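# Place the cheese cube in the tray undamaged

## Task

Move the cheese cube into the tray, and do not crush or squash it on the way.

## Robot and tools

ROBOT. Two 6-joint arms, left_arm and right_arm, each with a two-finger parallel gripper. In every row and every per-joint list, joints run: waist (joint1), shoulder (joint2), elbow (joint3), wrist pitch (joint4), wrist yaw (joint5), wrist roll (joint6). Stated ranges in rad: waist -2.880..2.880, shoulder 0.000..3.142, elbow 0.000..3.019, wrist pitch -1.693..1.571, wrist yaw -1.571..1.571, wrist roll -2.094..2.094. The true ends may differ from these by up to 0.084 rad either way. Fingers point along the gripper's +z and close along its y. end_effector_position is the point between the pads, roughly 1 cm short of the fingertips.

FRAMES. Scene frame: origin at table-top height, halfway between the nominal bases; +x points out over the table, +z is up, and left_arm sits on the +y side (this is unrelated to which side it appears on in images). Calibrated bases in the scene frame: left_arm at (-0.029, +0.233, +0.019) m, quat_wxyz (+1.000, 0, 0, +0.010); right_arm at (+0.018, -0.356, +0.048) m, quat_wxyz (+1.000, 0, 0, -0.017). Each base's up is +z. Hand positions, orientations and wrist-camera poses are reported in that arm's own base frame. Fixed cameras and the table use the scene frame. Reported hand poses can be off by a few cm, more at long reach.

execute_actions(actions, cameras). actions is a list of actions. Each action is a table of 1 to 15 rows, and each row lasts one control step (1/30 s). If the table is shorter than 15 rows, its final row repeats until 15 steps (0.5 s) have run. A row is a single list of 14 numbers in [-1, 1] covering both arms: left_arm's 6 joint offsets then its opening, followed by right_arm's 6 joint offsets then its opening. Send all 14 even when only one arm should move. Joint numbers are offsets, not poses. They are measured from the Joint targets in force when the action begins, so every row of an action refers to that same start, and repeating an offset in a later action moves the joint further. Scale: 1.0 equals 2.811 rad for waist and shoulder, 2.53 for elbow, 2.575 for wrist pitch, 8.12 for wrist yaw and 9.528 for wrist roll. The opening is absolute: +1 fully open, -1 closed. To keep an arm still, send 0 offsets and repeat its current opening command, because 0 as an opening is a real command. An action is rejected for both arms if any joint would end up more than 0.084 rad beyond its range. A malformed call, or one whose first action fails that check, is rejected as a whole. An empty actions list only reports state and images. cameras chooses which images come back: omitted, null or ['all'] gives all of them, [] gives none, and an unknown name makes the call invalid.

move(target, speed, blend, opening_speed, blocking, cameras). target is one 14-number row laid out as above, or a list of up to 15 such rows run as waypoints. Every row is an offset from the Joint targets at the call's start, not from the row before it. All joints travel together, so the hand follows a curve, and nothing is avoided along the way. speed is in rad/s for the joint with the longest travel: 0.01 to 12.57, default 0.5, either one value or one per waypoint. blend, in rad, rounds off intermediate waypoints; the default 0 stops at each one. opening_speed is the rate at which the commanded opening changes, in scale units per second, minimum 0.2. Use a low value near 0.2 when closing on the soft cheese. blocking=false returns after about 0.5 s while the move keeps running. The result adds a 'move:' line: done, off_target (at rest more than 0.035 rad from target), moving, held or fault, and limits=held if steps were withheld. Neither done nor off_target tells you anything about contact.

wait(seconds 0 to 10) lets the scene run with the last commands held, and a running move continues. stop brakes a running move. zoom_image(camera, region [x0, y0, x1, y1] in pixels, no larger than 504x504) enlarges part of that camera's most recent image. read_manual returns licence texts. finished_scene(scene=1) ends the scene and cannot be reversed.

CAMERAS: cam_head_left, cam_head_right, cam_left_wrist, cam_right_wrist, each 672x504. For a wrist camera, +z looks forward and +x is right in the image.

RESULTS. Joint positions and Joint velocities give one block per arm: the 6 joints in rad and rad/s, then the pad gap in m (0.094 when fully open). 'within noise' means the arm is still. Joint targets are what your next offsets count from. Tool commands shows the present gripper commands. grip_measured is the measured opening on the command scale; it can read up to about 2.7 mm wide when empty. grip_effort_nm is the gripper motor effort (negative means closing) and is not a pad force. Joint torques include the arm's own weight, and numbers 3 and 4 wrap at ±28 N m. Action calls also list joint positions at some steps. 'joint sent to its limit' means a joint was clamped at its real end. 'joint command not followed' means the clearance check altered targets. MOTOR HOT warns of heating; an OVER-TEMPERATURE FAULT makes that arm go limp and fall for 30 to 60 s or more.

MOTION LIMITS. Each step's target can lead the measured angle by at most 0.716 rad (waist, shoulder), 0.645 (elbow), 0.69 (wrist pitch), 1.84 (wrist yaw) and 3.24 (wrist roll). Targets that would move a hand more than 110 mm from where it is get scaled back. Very small turns may not start.

GRIPPING THE CHEESE. The gripper pushes toward wherever grip_measured equals your command, and a yielding object is squashed more the lower you command. Close slowly and stop only slightly below the reading at first contact. Full force arrives about 0.05 below the touch reading (0.11 or more for small or round parts). To release, command an opening clearly above grip_measured.

AVOID. Dropping the cube or releasing it while it moves. Fast impacts and hard presses. Anything leaving the table or being left off it. Contact between the two arms, including one gripper closing on the other's fingers, which can end the scene. Holding an arm stretched out or pushing against something for long, since this heats the motors. If an arm is stuck pressing on something, command its targets back past its measured positions. A loose object may occasionally be nudged by an outside push.

Each tool is called after "Emit:" as name([rows], argument=value, ...), one row to a line, values as JSON.

## Session

Emit:
execute_actions(actions=[])

Scene clock: 0.00 s.
left_arm: end_effector_position=(+0.4545, +0.0730, +0.3522) grip_measured=+1.000 grip_effort_nm=n/a end_effector_quat_wxyz=(+0.146, -0.335, +0.909, +0.201) | right_arm: end_effector_position=(+0.7970, +0.4650, +0.2422) grip_measured=+1.000 grip_effort_nm=n/a end_effector_quat_wxyz=(+0.557, -0.393, +0.654, +0.329)
Joint positions: left_arm=[-0.014 1.452 1.614 -1.591 -0.483 -0.685 0.094] | right_arm=[0.416 2.343 2.162 -0.027 -0.649 -0.135 0.094]
Joint velocities: within noise
Joint torques (N m): no reading
Heat: left arm: hottest waist 26 °C; right arm: hottest shoulder 28 °C.
Joint targets: left_arm=[-0.014 1.456 1.637 -1.590 -0.483 -0.685] | right_arm=[0.416 2.355 2.188 -0.024 -0.649 -0.135]
Tool commands: left_gripper/opening=+1.0 right_gripper/opening=+1.0

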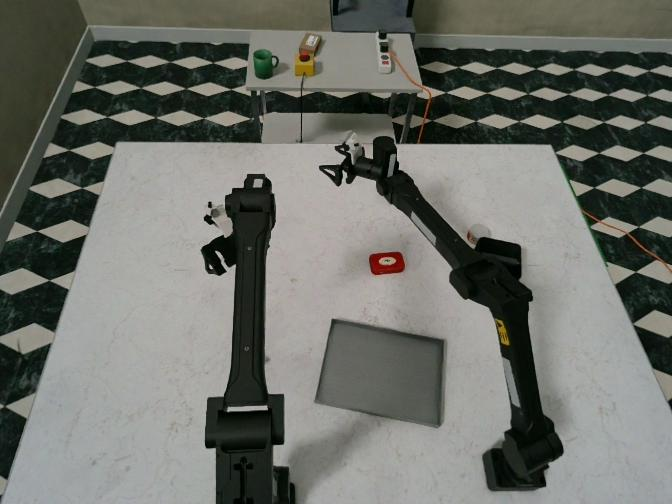

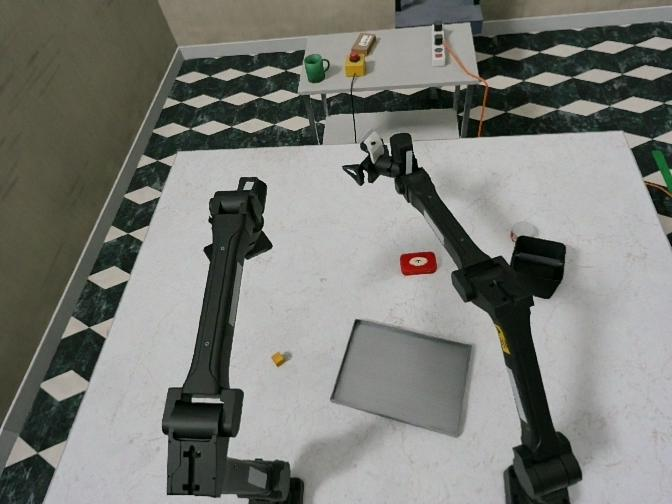

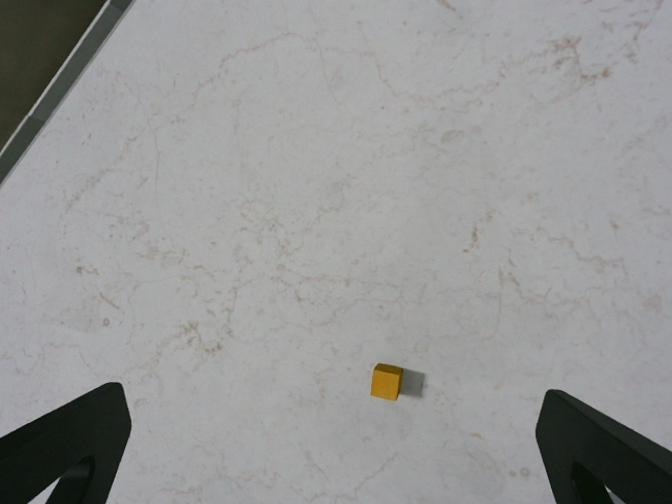

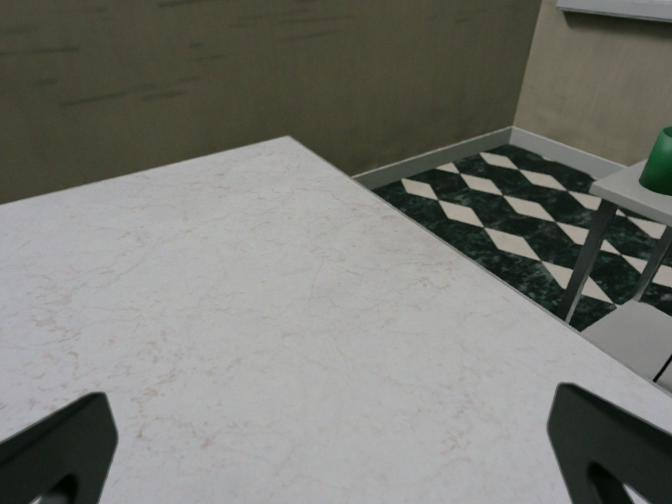

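Emit:
move(target=[0.0395,-0.0455,-0.280,0.163,0.0595,0,1,0,0,0,0,0,0,1], speed=0.9)

Scene clock: 40.77 s.
left_arm: end_effector_position=(+0.3414, +0.0298, +0.1133) grip_measured=+1.000 grip_effort_nm=0.051 end_effector_quat_wxyz=(-0.013, -0.377, +0.926, +0.005) | right_arm: end_effector_position=(+0.7970, +0.4650, +0.2422) grip_measured=+1.000 grip_effort_nm=-0.027 end_effector_quat_wxyz=(+0.557, -0.393, +0.654, +0.329)
Joint positions: left_arm=[0.088 1.338 0.919 -1.179 -0.002 -0.685 0.094] | right_arm=[0.416 2.343 2.162 -0.027 -0.649 -0.135 0.094]
Joint velocities: within noise
Joint torques (N m): left_arm=[2.2 -8.76 9.57 0.94 -0.05 -0.03] | right_arm=[1.2 -23.24 12.36 1.94 -0.04 -0.13]
Heat: left arm: hottest elbow 27 °C; right arm: hottest shoulder 36 °C.
Joint targets: left_arm=[0.097 1.328 0.928 -1.170 0.000 -0.685] | right_arm=[0.416 2.355 2.188 -0.024 -0.649 -0.135]
move: done

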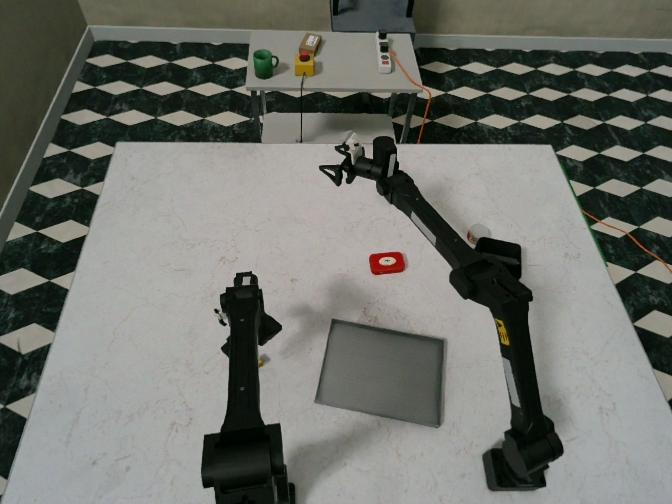

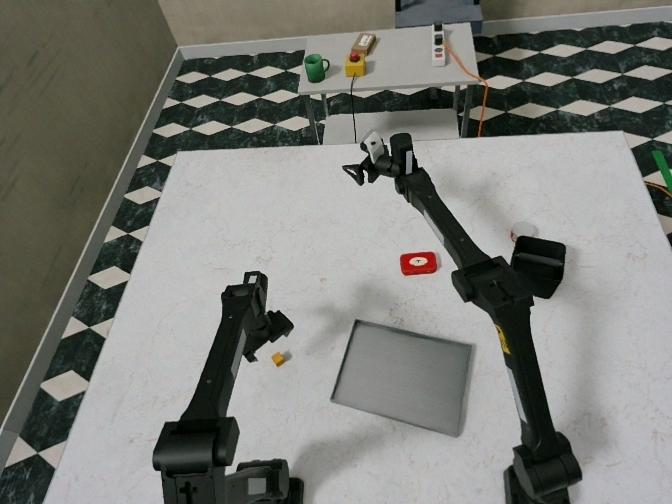

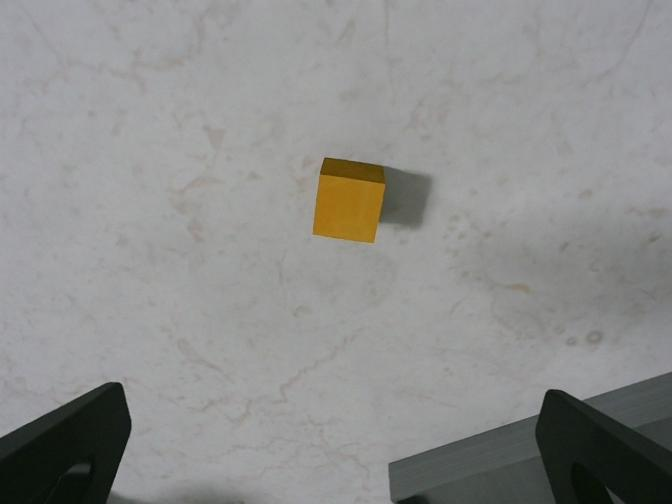

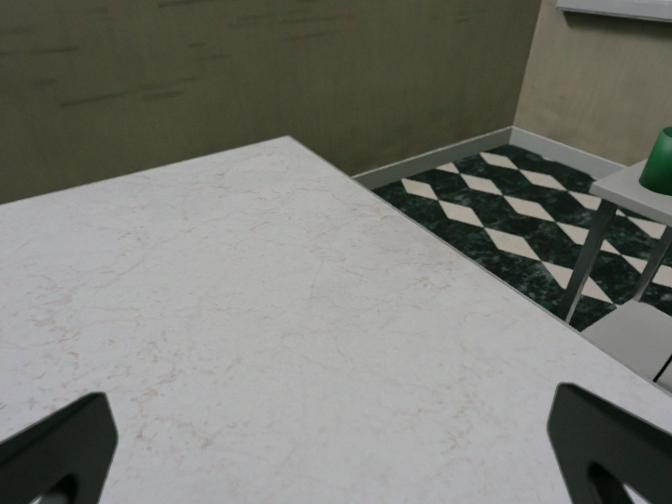

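Emit:
move(target=[0.0053,0.0438,-0.0343,0.0811,0,0.0144,1,0,0,0,0,0,0,1], speed=0.4, cameras=["cam_left_wrist"])

Scene clock: 77.70 s.
left_arm: end_effector_position=(+0.3521, +0.0357, +0.0506) grip_measured=+1.000 grip_effort_nm=0.056 end_effector_quat_wxyz=(-0.004, -0.324, +0.946, +0.002) | right_arm: end_effector_position=(+0.7970, +0.4650, +0.2422) grip_measured=+1.000 grip_effort_nm=-0.027 end_effector_quat_wxyz=(+0.557, -0.393, +0.654, +0.329)
Joint positions: left_arm=[0.102 1.447 0.838 -0.97 -0.001 -0.557 0.094] | right_arm=[0.416 2.343 2.162 -0.027 -0.649 -0.135 0.094]
Joint velocities: within noise
Joint torques (N m): left_arm=[2.37 -8.59 8.2 0.95 -0.04 0.1] | right_arm=[1.49 -23.3 12.48 2 -0.02 -0.13]
Heat: left arm: hottest elbow 28 °C; right arm: hottest shoulder 38 °C.
Joint targets: left_arm=[0.112 1.451 0.842 -0.962 0.000 -0.547] | right_arm=[0.416 2.355 2.188 -0.024 -0.649 -0.135]
move: done
Images, in order (width x height): cam_left_wrist 672x504.

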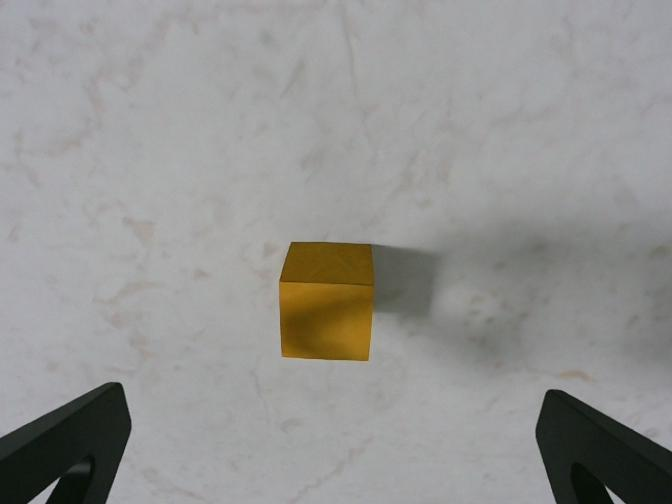

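Emit:
move([
  [0.0028,0.0359,-0.0262,0.065,0,0,1,0,0,0,0,0,0,1],
  [0.0028,0.0359,-0.0262,0.065,0,0,-0.42,0,0,0,0,0,0,1],
], speed=0.2, opening_speed=0.5, cameras=["cam_left_wrist","cam_head_right"])

Scene clock: 95.50 s.
left_arm: end_effector_position=(+0.3525, +0.0384, +0.0009) grip_measured=-0.417 grip_effort_nm=-0.095 end_effector_quat_wxyz=(+0.002, -0.327, +0.945, +0.000) | right_arm: end_effector_position=(+0.7970, +0.4650, +0.2422) grip_measured=+1.000 grip_effort_nm=-0.027 end_effector_quat_wxyz=(+0.557, -0.393, +0.654, +0.329)
Joint positions: left_arm=[0.109 1.54 0.775 -0.803 -0.001 -0.556 0.027] | right_arm=[0.416 2.343 2.162 -0.027 -0.649 -0.135 0.094]
Joint velocities: left_arm=[-0.015 0.005 0.046 -0.022 0.037 -0.022 0] | right_arm=[within noise]
Joint torques (N m): left_arm=[2.32 -8.7 6.99 0.81 -0.03 0.06] | right_arm=[1.44 -22.95 12.41 2.03 -0.02 -0.13]
Heat: left arm: hottest elbow 28 °C; right arm: hottest shoulder 39 °C.
Joint targets: left_arm=[0.120 1.552 0.775 -0.794 0.001 -0.547] | right_arm=[0.416 2.355 2.188 -0.024 -0.649 -0.135]
move: done
Images, in order (width x height): cam_head_right 672x504, cam_left_wrist 672x504.

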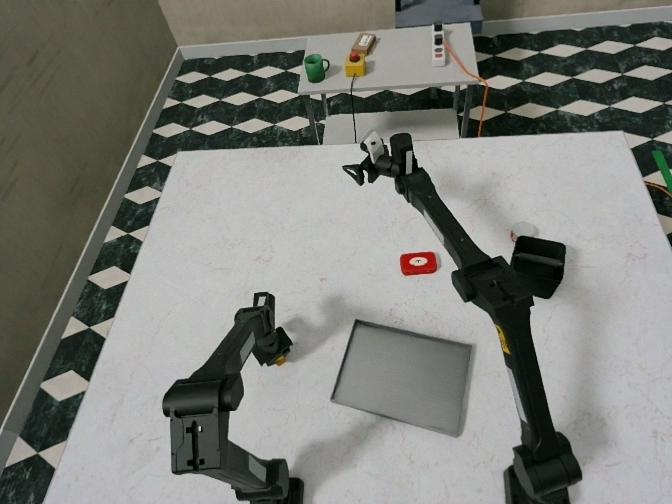

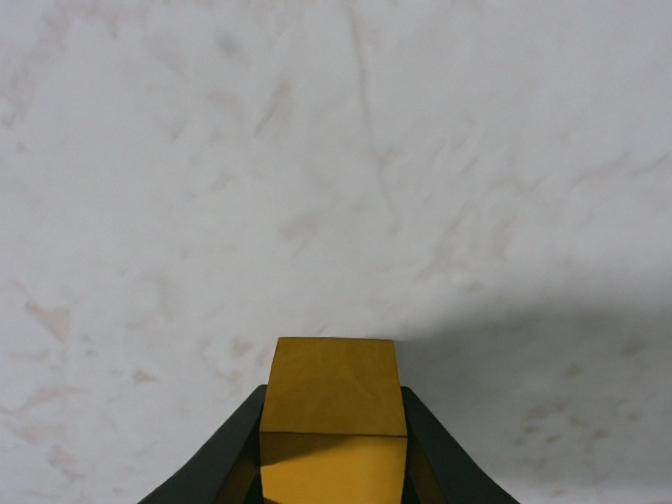

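Emit:
move([
  [0,0,0,0,0,0,-0.475,0,0,0,0,0,0,1],
  [0,-0.0647,0.0536,-0.1233,0,0,-0.475,0,0,0,0,0,0,1],
], speed=0.3, opening_speed=0.2)

Scene clock: 108.27 s.
left_arm: end_effector_position=(+0.3397, +0.0370, +0.0867) grip_measured=-0.468 grip_effort_nm=-0.295 end_effector_quat_wxyz=(-0.016, -0.327, +0.945, +0.004) | right_arm: end_effector_position=(+0.7970, +0.4650, +0.2422) grip_measured=+1.000 grip_effort_nm=-0.032 end_effector_quat_wxyz=(+0.557, -0.393, +0.654, +0.329)
Joint positions: left_arm=[0.109 1.374 0.875 -1.104 -0.001 -0.556 0.025] | right_arm=[0.416 2.343 2.162 -0.027 -0.649 -0.135 0.094]
Joint velocities: within noise
Joint torques (N m): left_arm=[2.2 -8.59 11.62 0.4 -0.08 0.06] | right_arm=[1.49 -23.06 12.4 1.89 -0.04 -0.14]
Heat: left arm: hottest elbow 28 °C; right arm: hottest shoulder 40 °C.
Joint targets: left_arm=[0.120 1.370 0.911 -1.112 0.000 -0.547] | right_arm=[0.416 2.355 2.188 -0.024 -0.649 -0.135]
move: off_target (left_arm); left_arm: the elbow is farthest, 0.036 rad from its target

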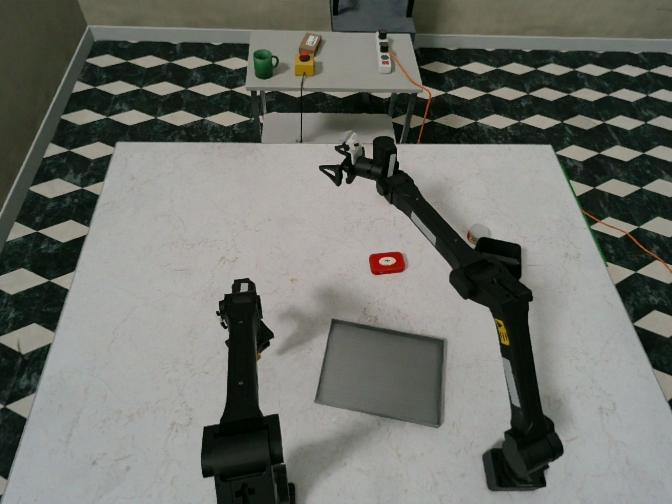

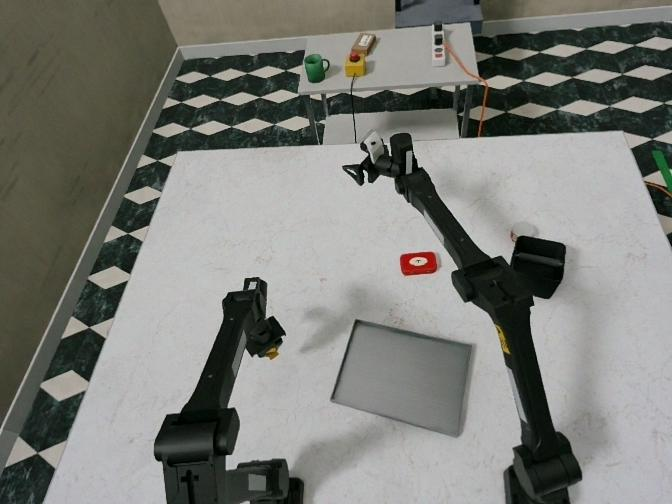

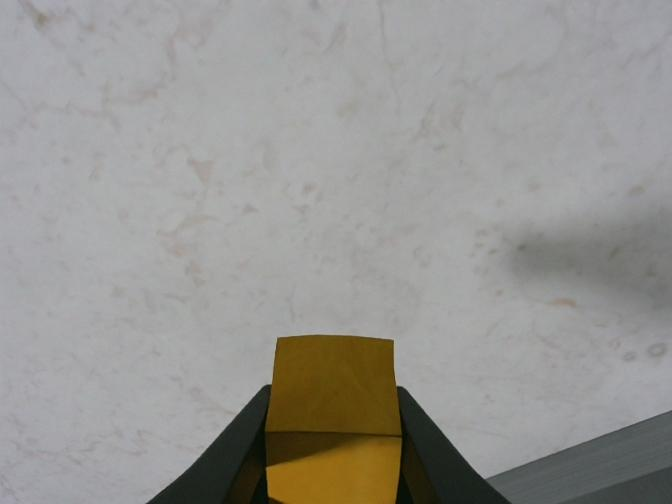

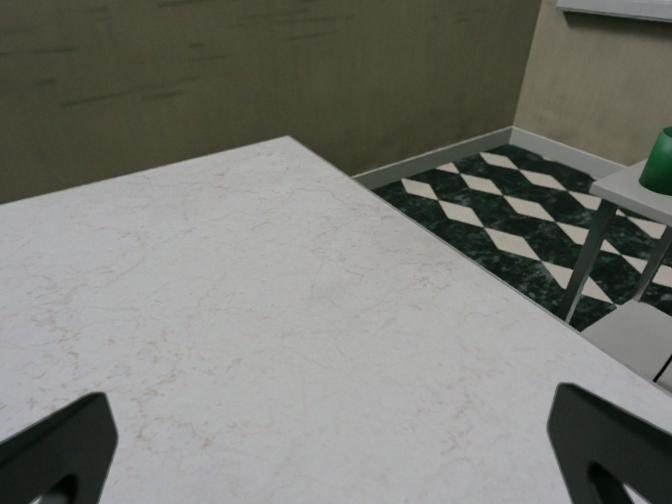

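Emit:
move(target=[-0.2967,0.0408,0.0469,-0.0017,0,0,-0.475,0,0,0,0,0,0,1], speed=0.7)

Scene clock: 129.90 s.
left_arm: end_effector_position=(+0.2887, -0.2558, +0.0917) grip_measured=-0.468 grip_effort_nm=-0.291 end_effector_quat_wxyz=(-0.008, +0.084, +0.996, +0.005) | right_arm: end_effector_position=(+0.7970, +0.4650, +0.2422) grip_measured=+1.000 grip_effort_nm=-0.032 end_effector_quat_wxyz=(+0.557, -0.393, +0.654, +0.329)
Joint positions: left_arm=[-0.723 1.471 0.99 -1.109 0.001 -0.555 0.025] | right_arm=[0.416 2.343 2.162 -0.027 -0.649 -0.135 0.094]
Joint velocities: within noise
Joint torques (N m): left_arm=[1.67 -8.82 12.1 0.39 -0.16 0.06] | right_arm=[1.67 -23.06 12.4 2.03 -0.06 -0.14]
Heat: left arm: hottest elbow 29 °C; right arm: hottest shoulder 40 °C.
Joint targets: left_arm=[-0.714 1.485 1.030 -1.116 0.001 -0.547] | right_arm=[0.416 2.355 2.188 -0.024 -0.649 -0.135]
move: off_target (left_arm); left_arm: the elbow is farthest, 0.039 rad from its target

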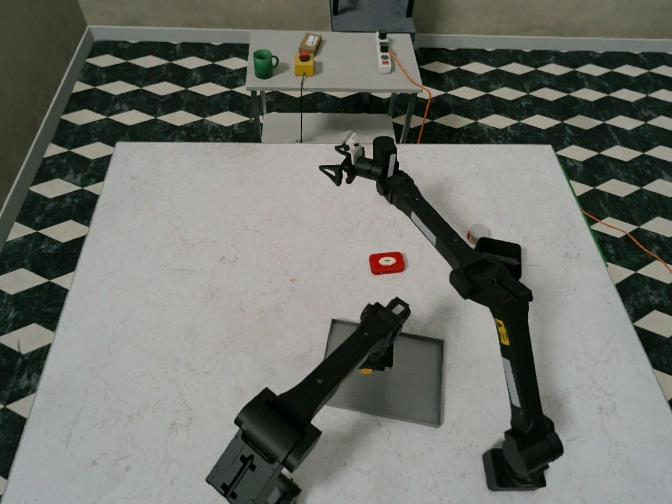

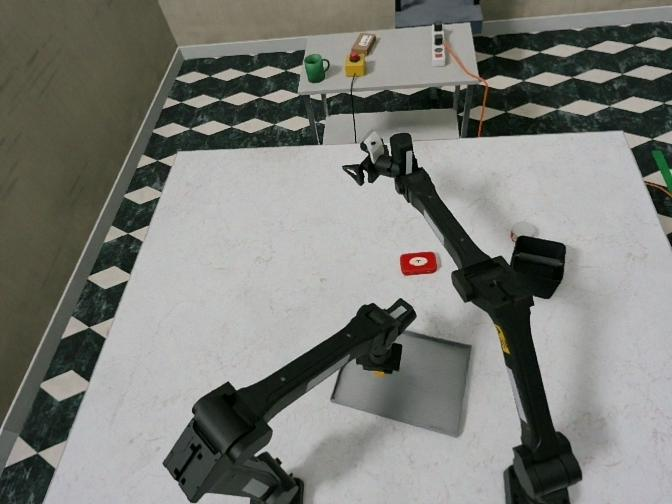

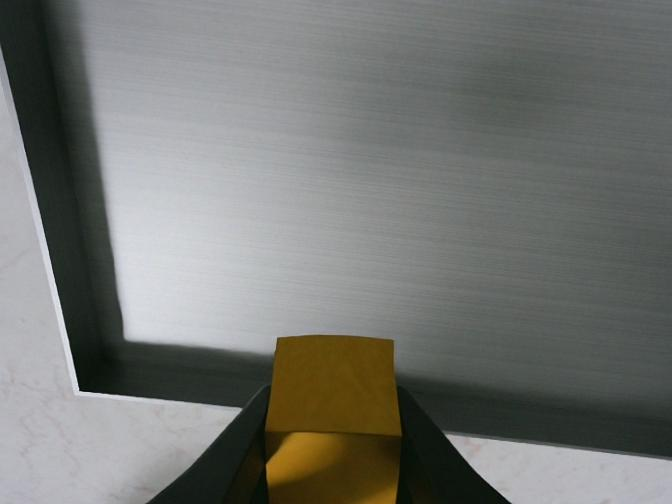

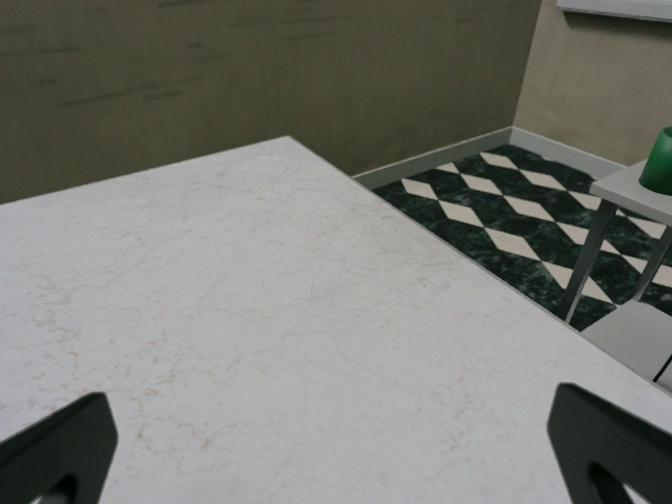

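Emit:
move([
  [0,0.0510,-0.0536,0.1084,0,0,-0.475,0,0,0,0,0,0,1],
  [0,0.0510,-0.0536,0.1084,0,0,0.1,0,0,0,0,0,0,1],
  [0,0,0,0,0,0,0.1,0,0,0,0,0,0,1],
], speed=[0.2,0.3,0.3], opening_speed=0.5)

Scene clock: 157.70 s.
left_arm: end_effector_position=(+0.2895, -0.2564, +0.0866) grip_measured=+0.099 grip_effort_nm=0.129 end_effector_quat_wxyz=(-0.013, +0.084, +0.996, +0.009) | right_arm: end_effector_position=(+0.7970, +0.4650, +0.2422) grip_measured=+1.000 grip_effort_nm=-0.027 end_effector_quat_wxyz=(+0.557, -0.393, +0.654, +0.329)
Joint positions: left_arm=[-0.723 1.489 0.994 -1.109 0.001 -0.555 0.052] | right_arm=[0.416 2.343 2.162 -0.027 -0.649 -0.135 0.094]
Joint velocities: within noise
Joint torques (N m): left_arm=[1.9 -10.34 11.58 0.35 -0.15 0.06] | right_arm=[1.55 -23.06 12.44 1.99 -0.03 -0.14]
Heat: left arm: hottest elbow 30 °C; right arm: hottest shoulder 41 °C.
Joint targets: left_arm=[-0.714 1.485 1.030 -1.116 0.001 -0.547] | right_arm=[0.416 2.355 2.188 -0.024 -0.649 -0.135]
move: off_target (left_arm); left_arm: the elbow is farthest, 0.036 rad from its target

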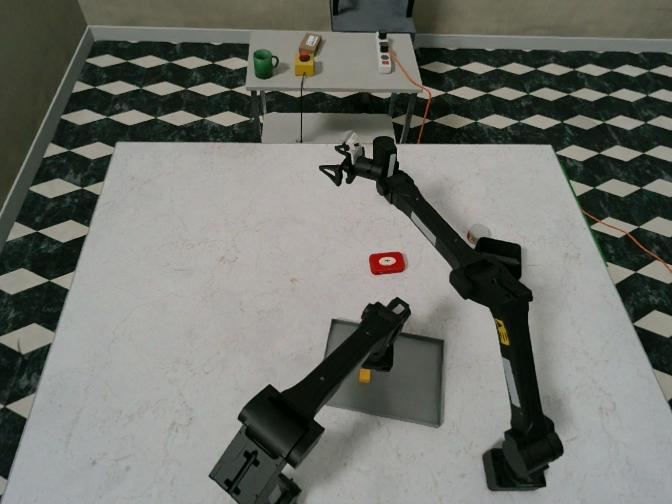

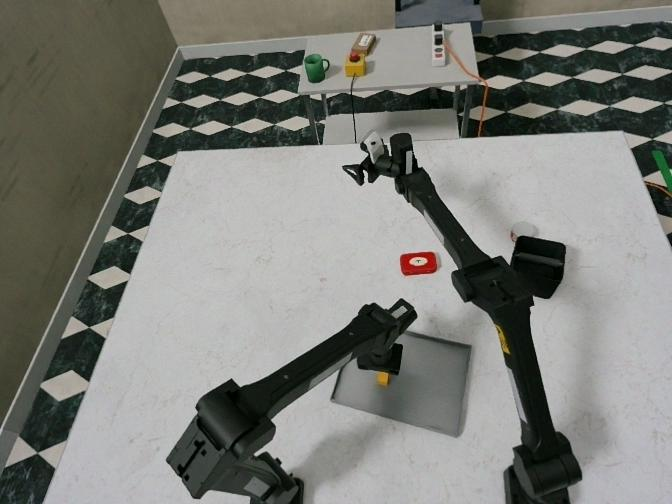

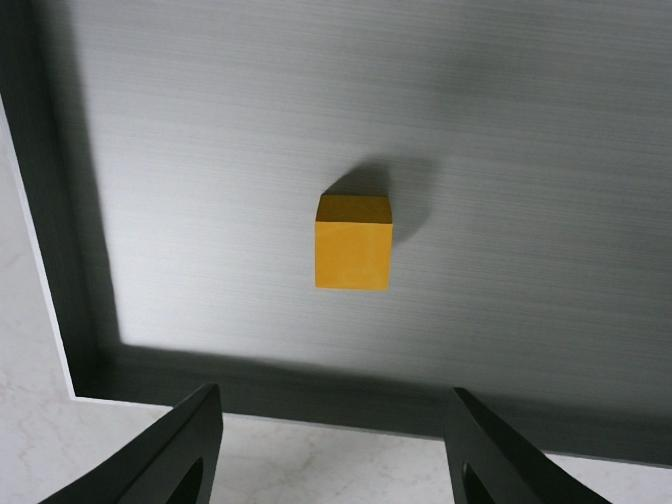

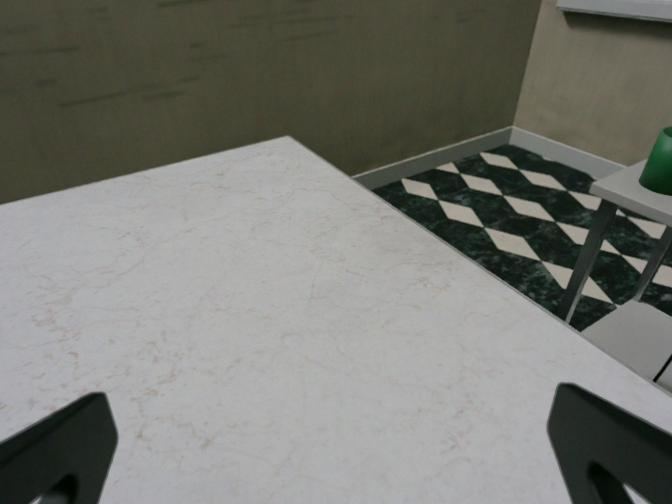

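The cube is undamaged and resting in the tray.

Emit:
finished_scene()

The scene is finished: the task was done.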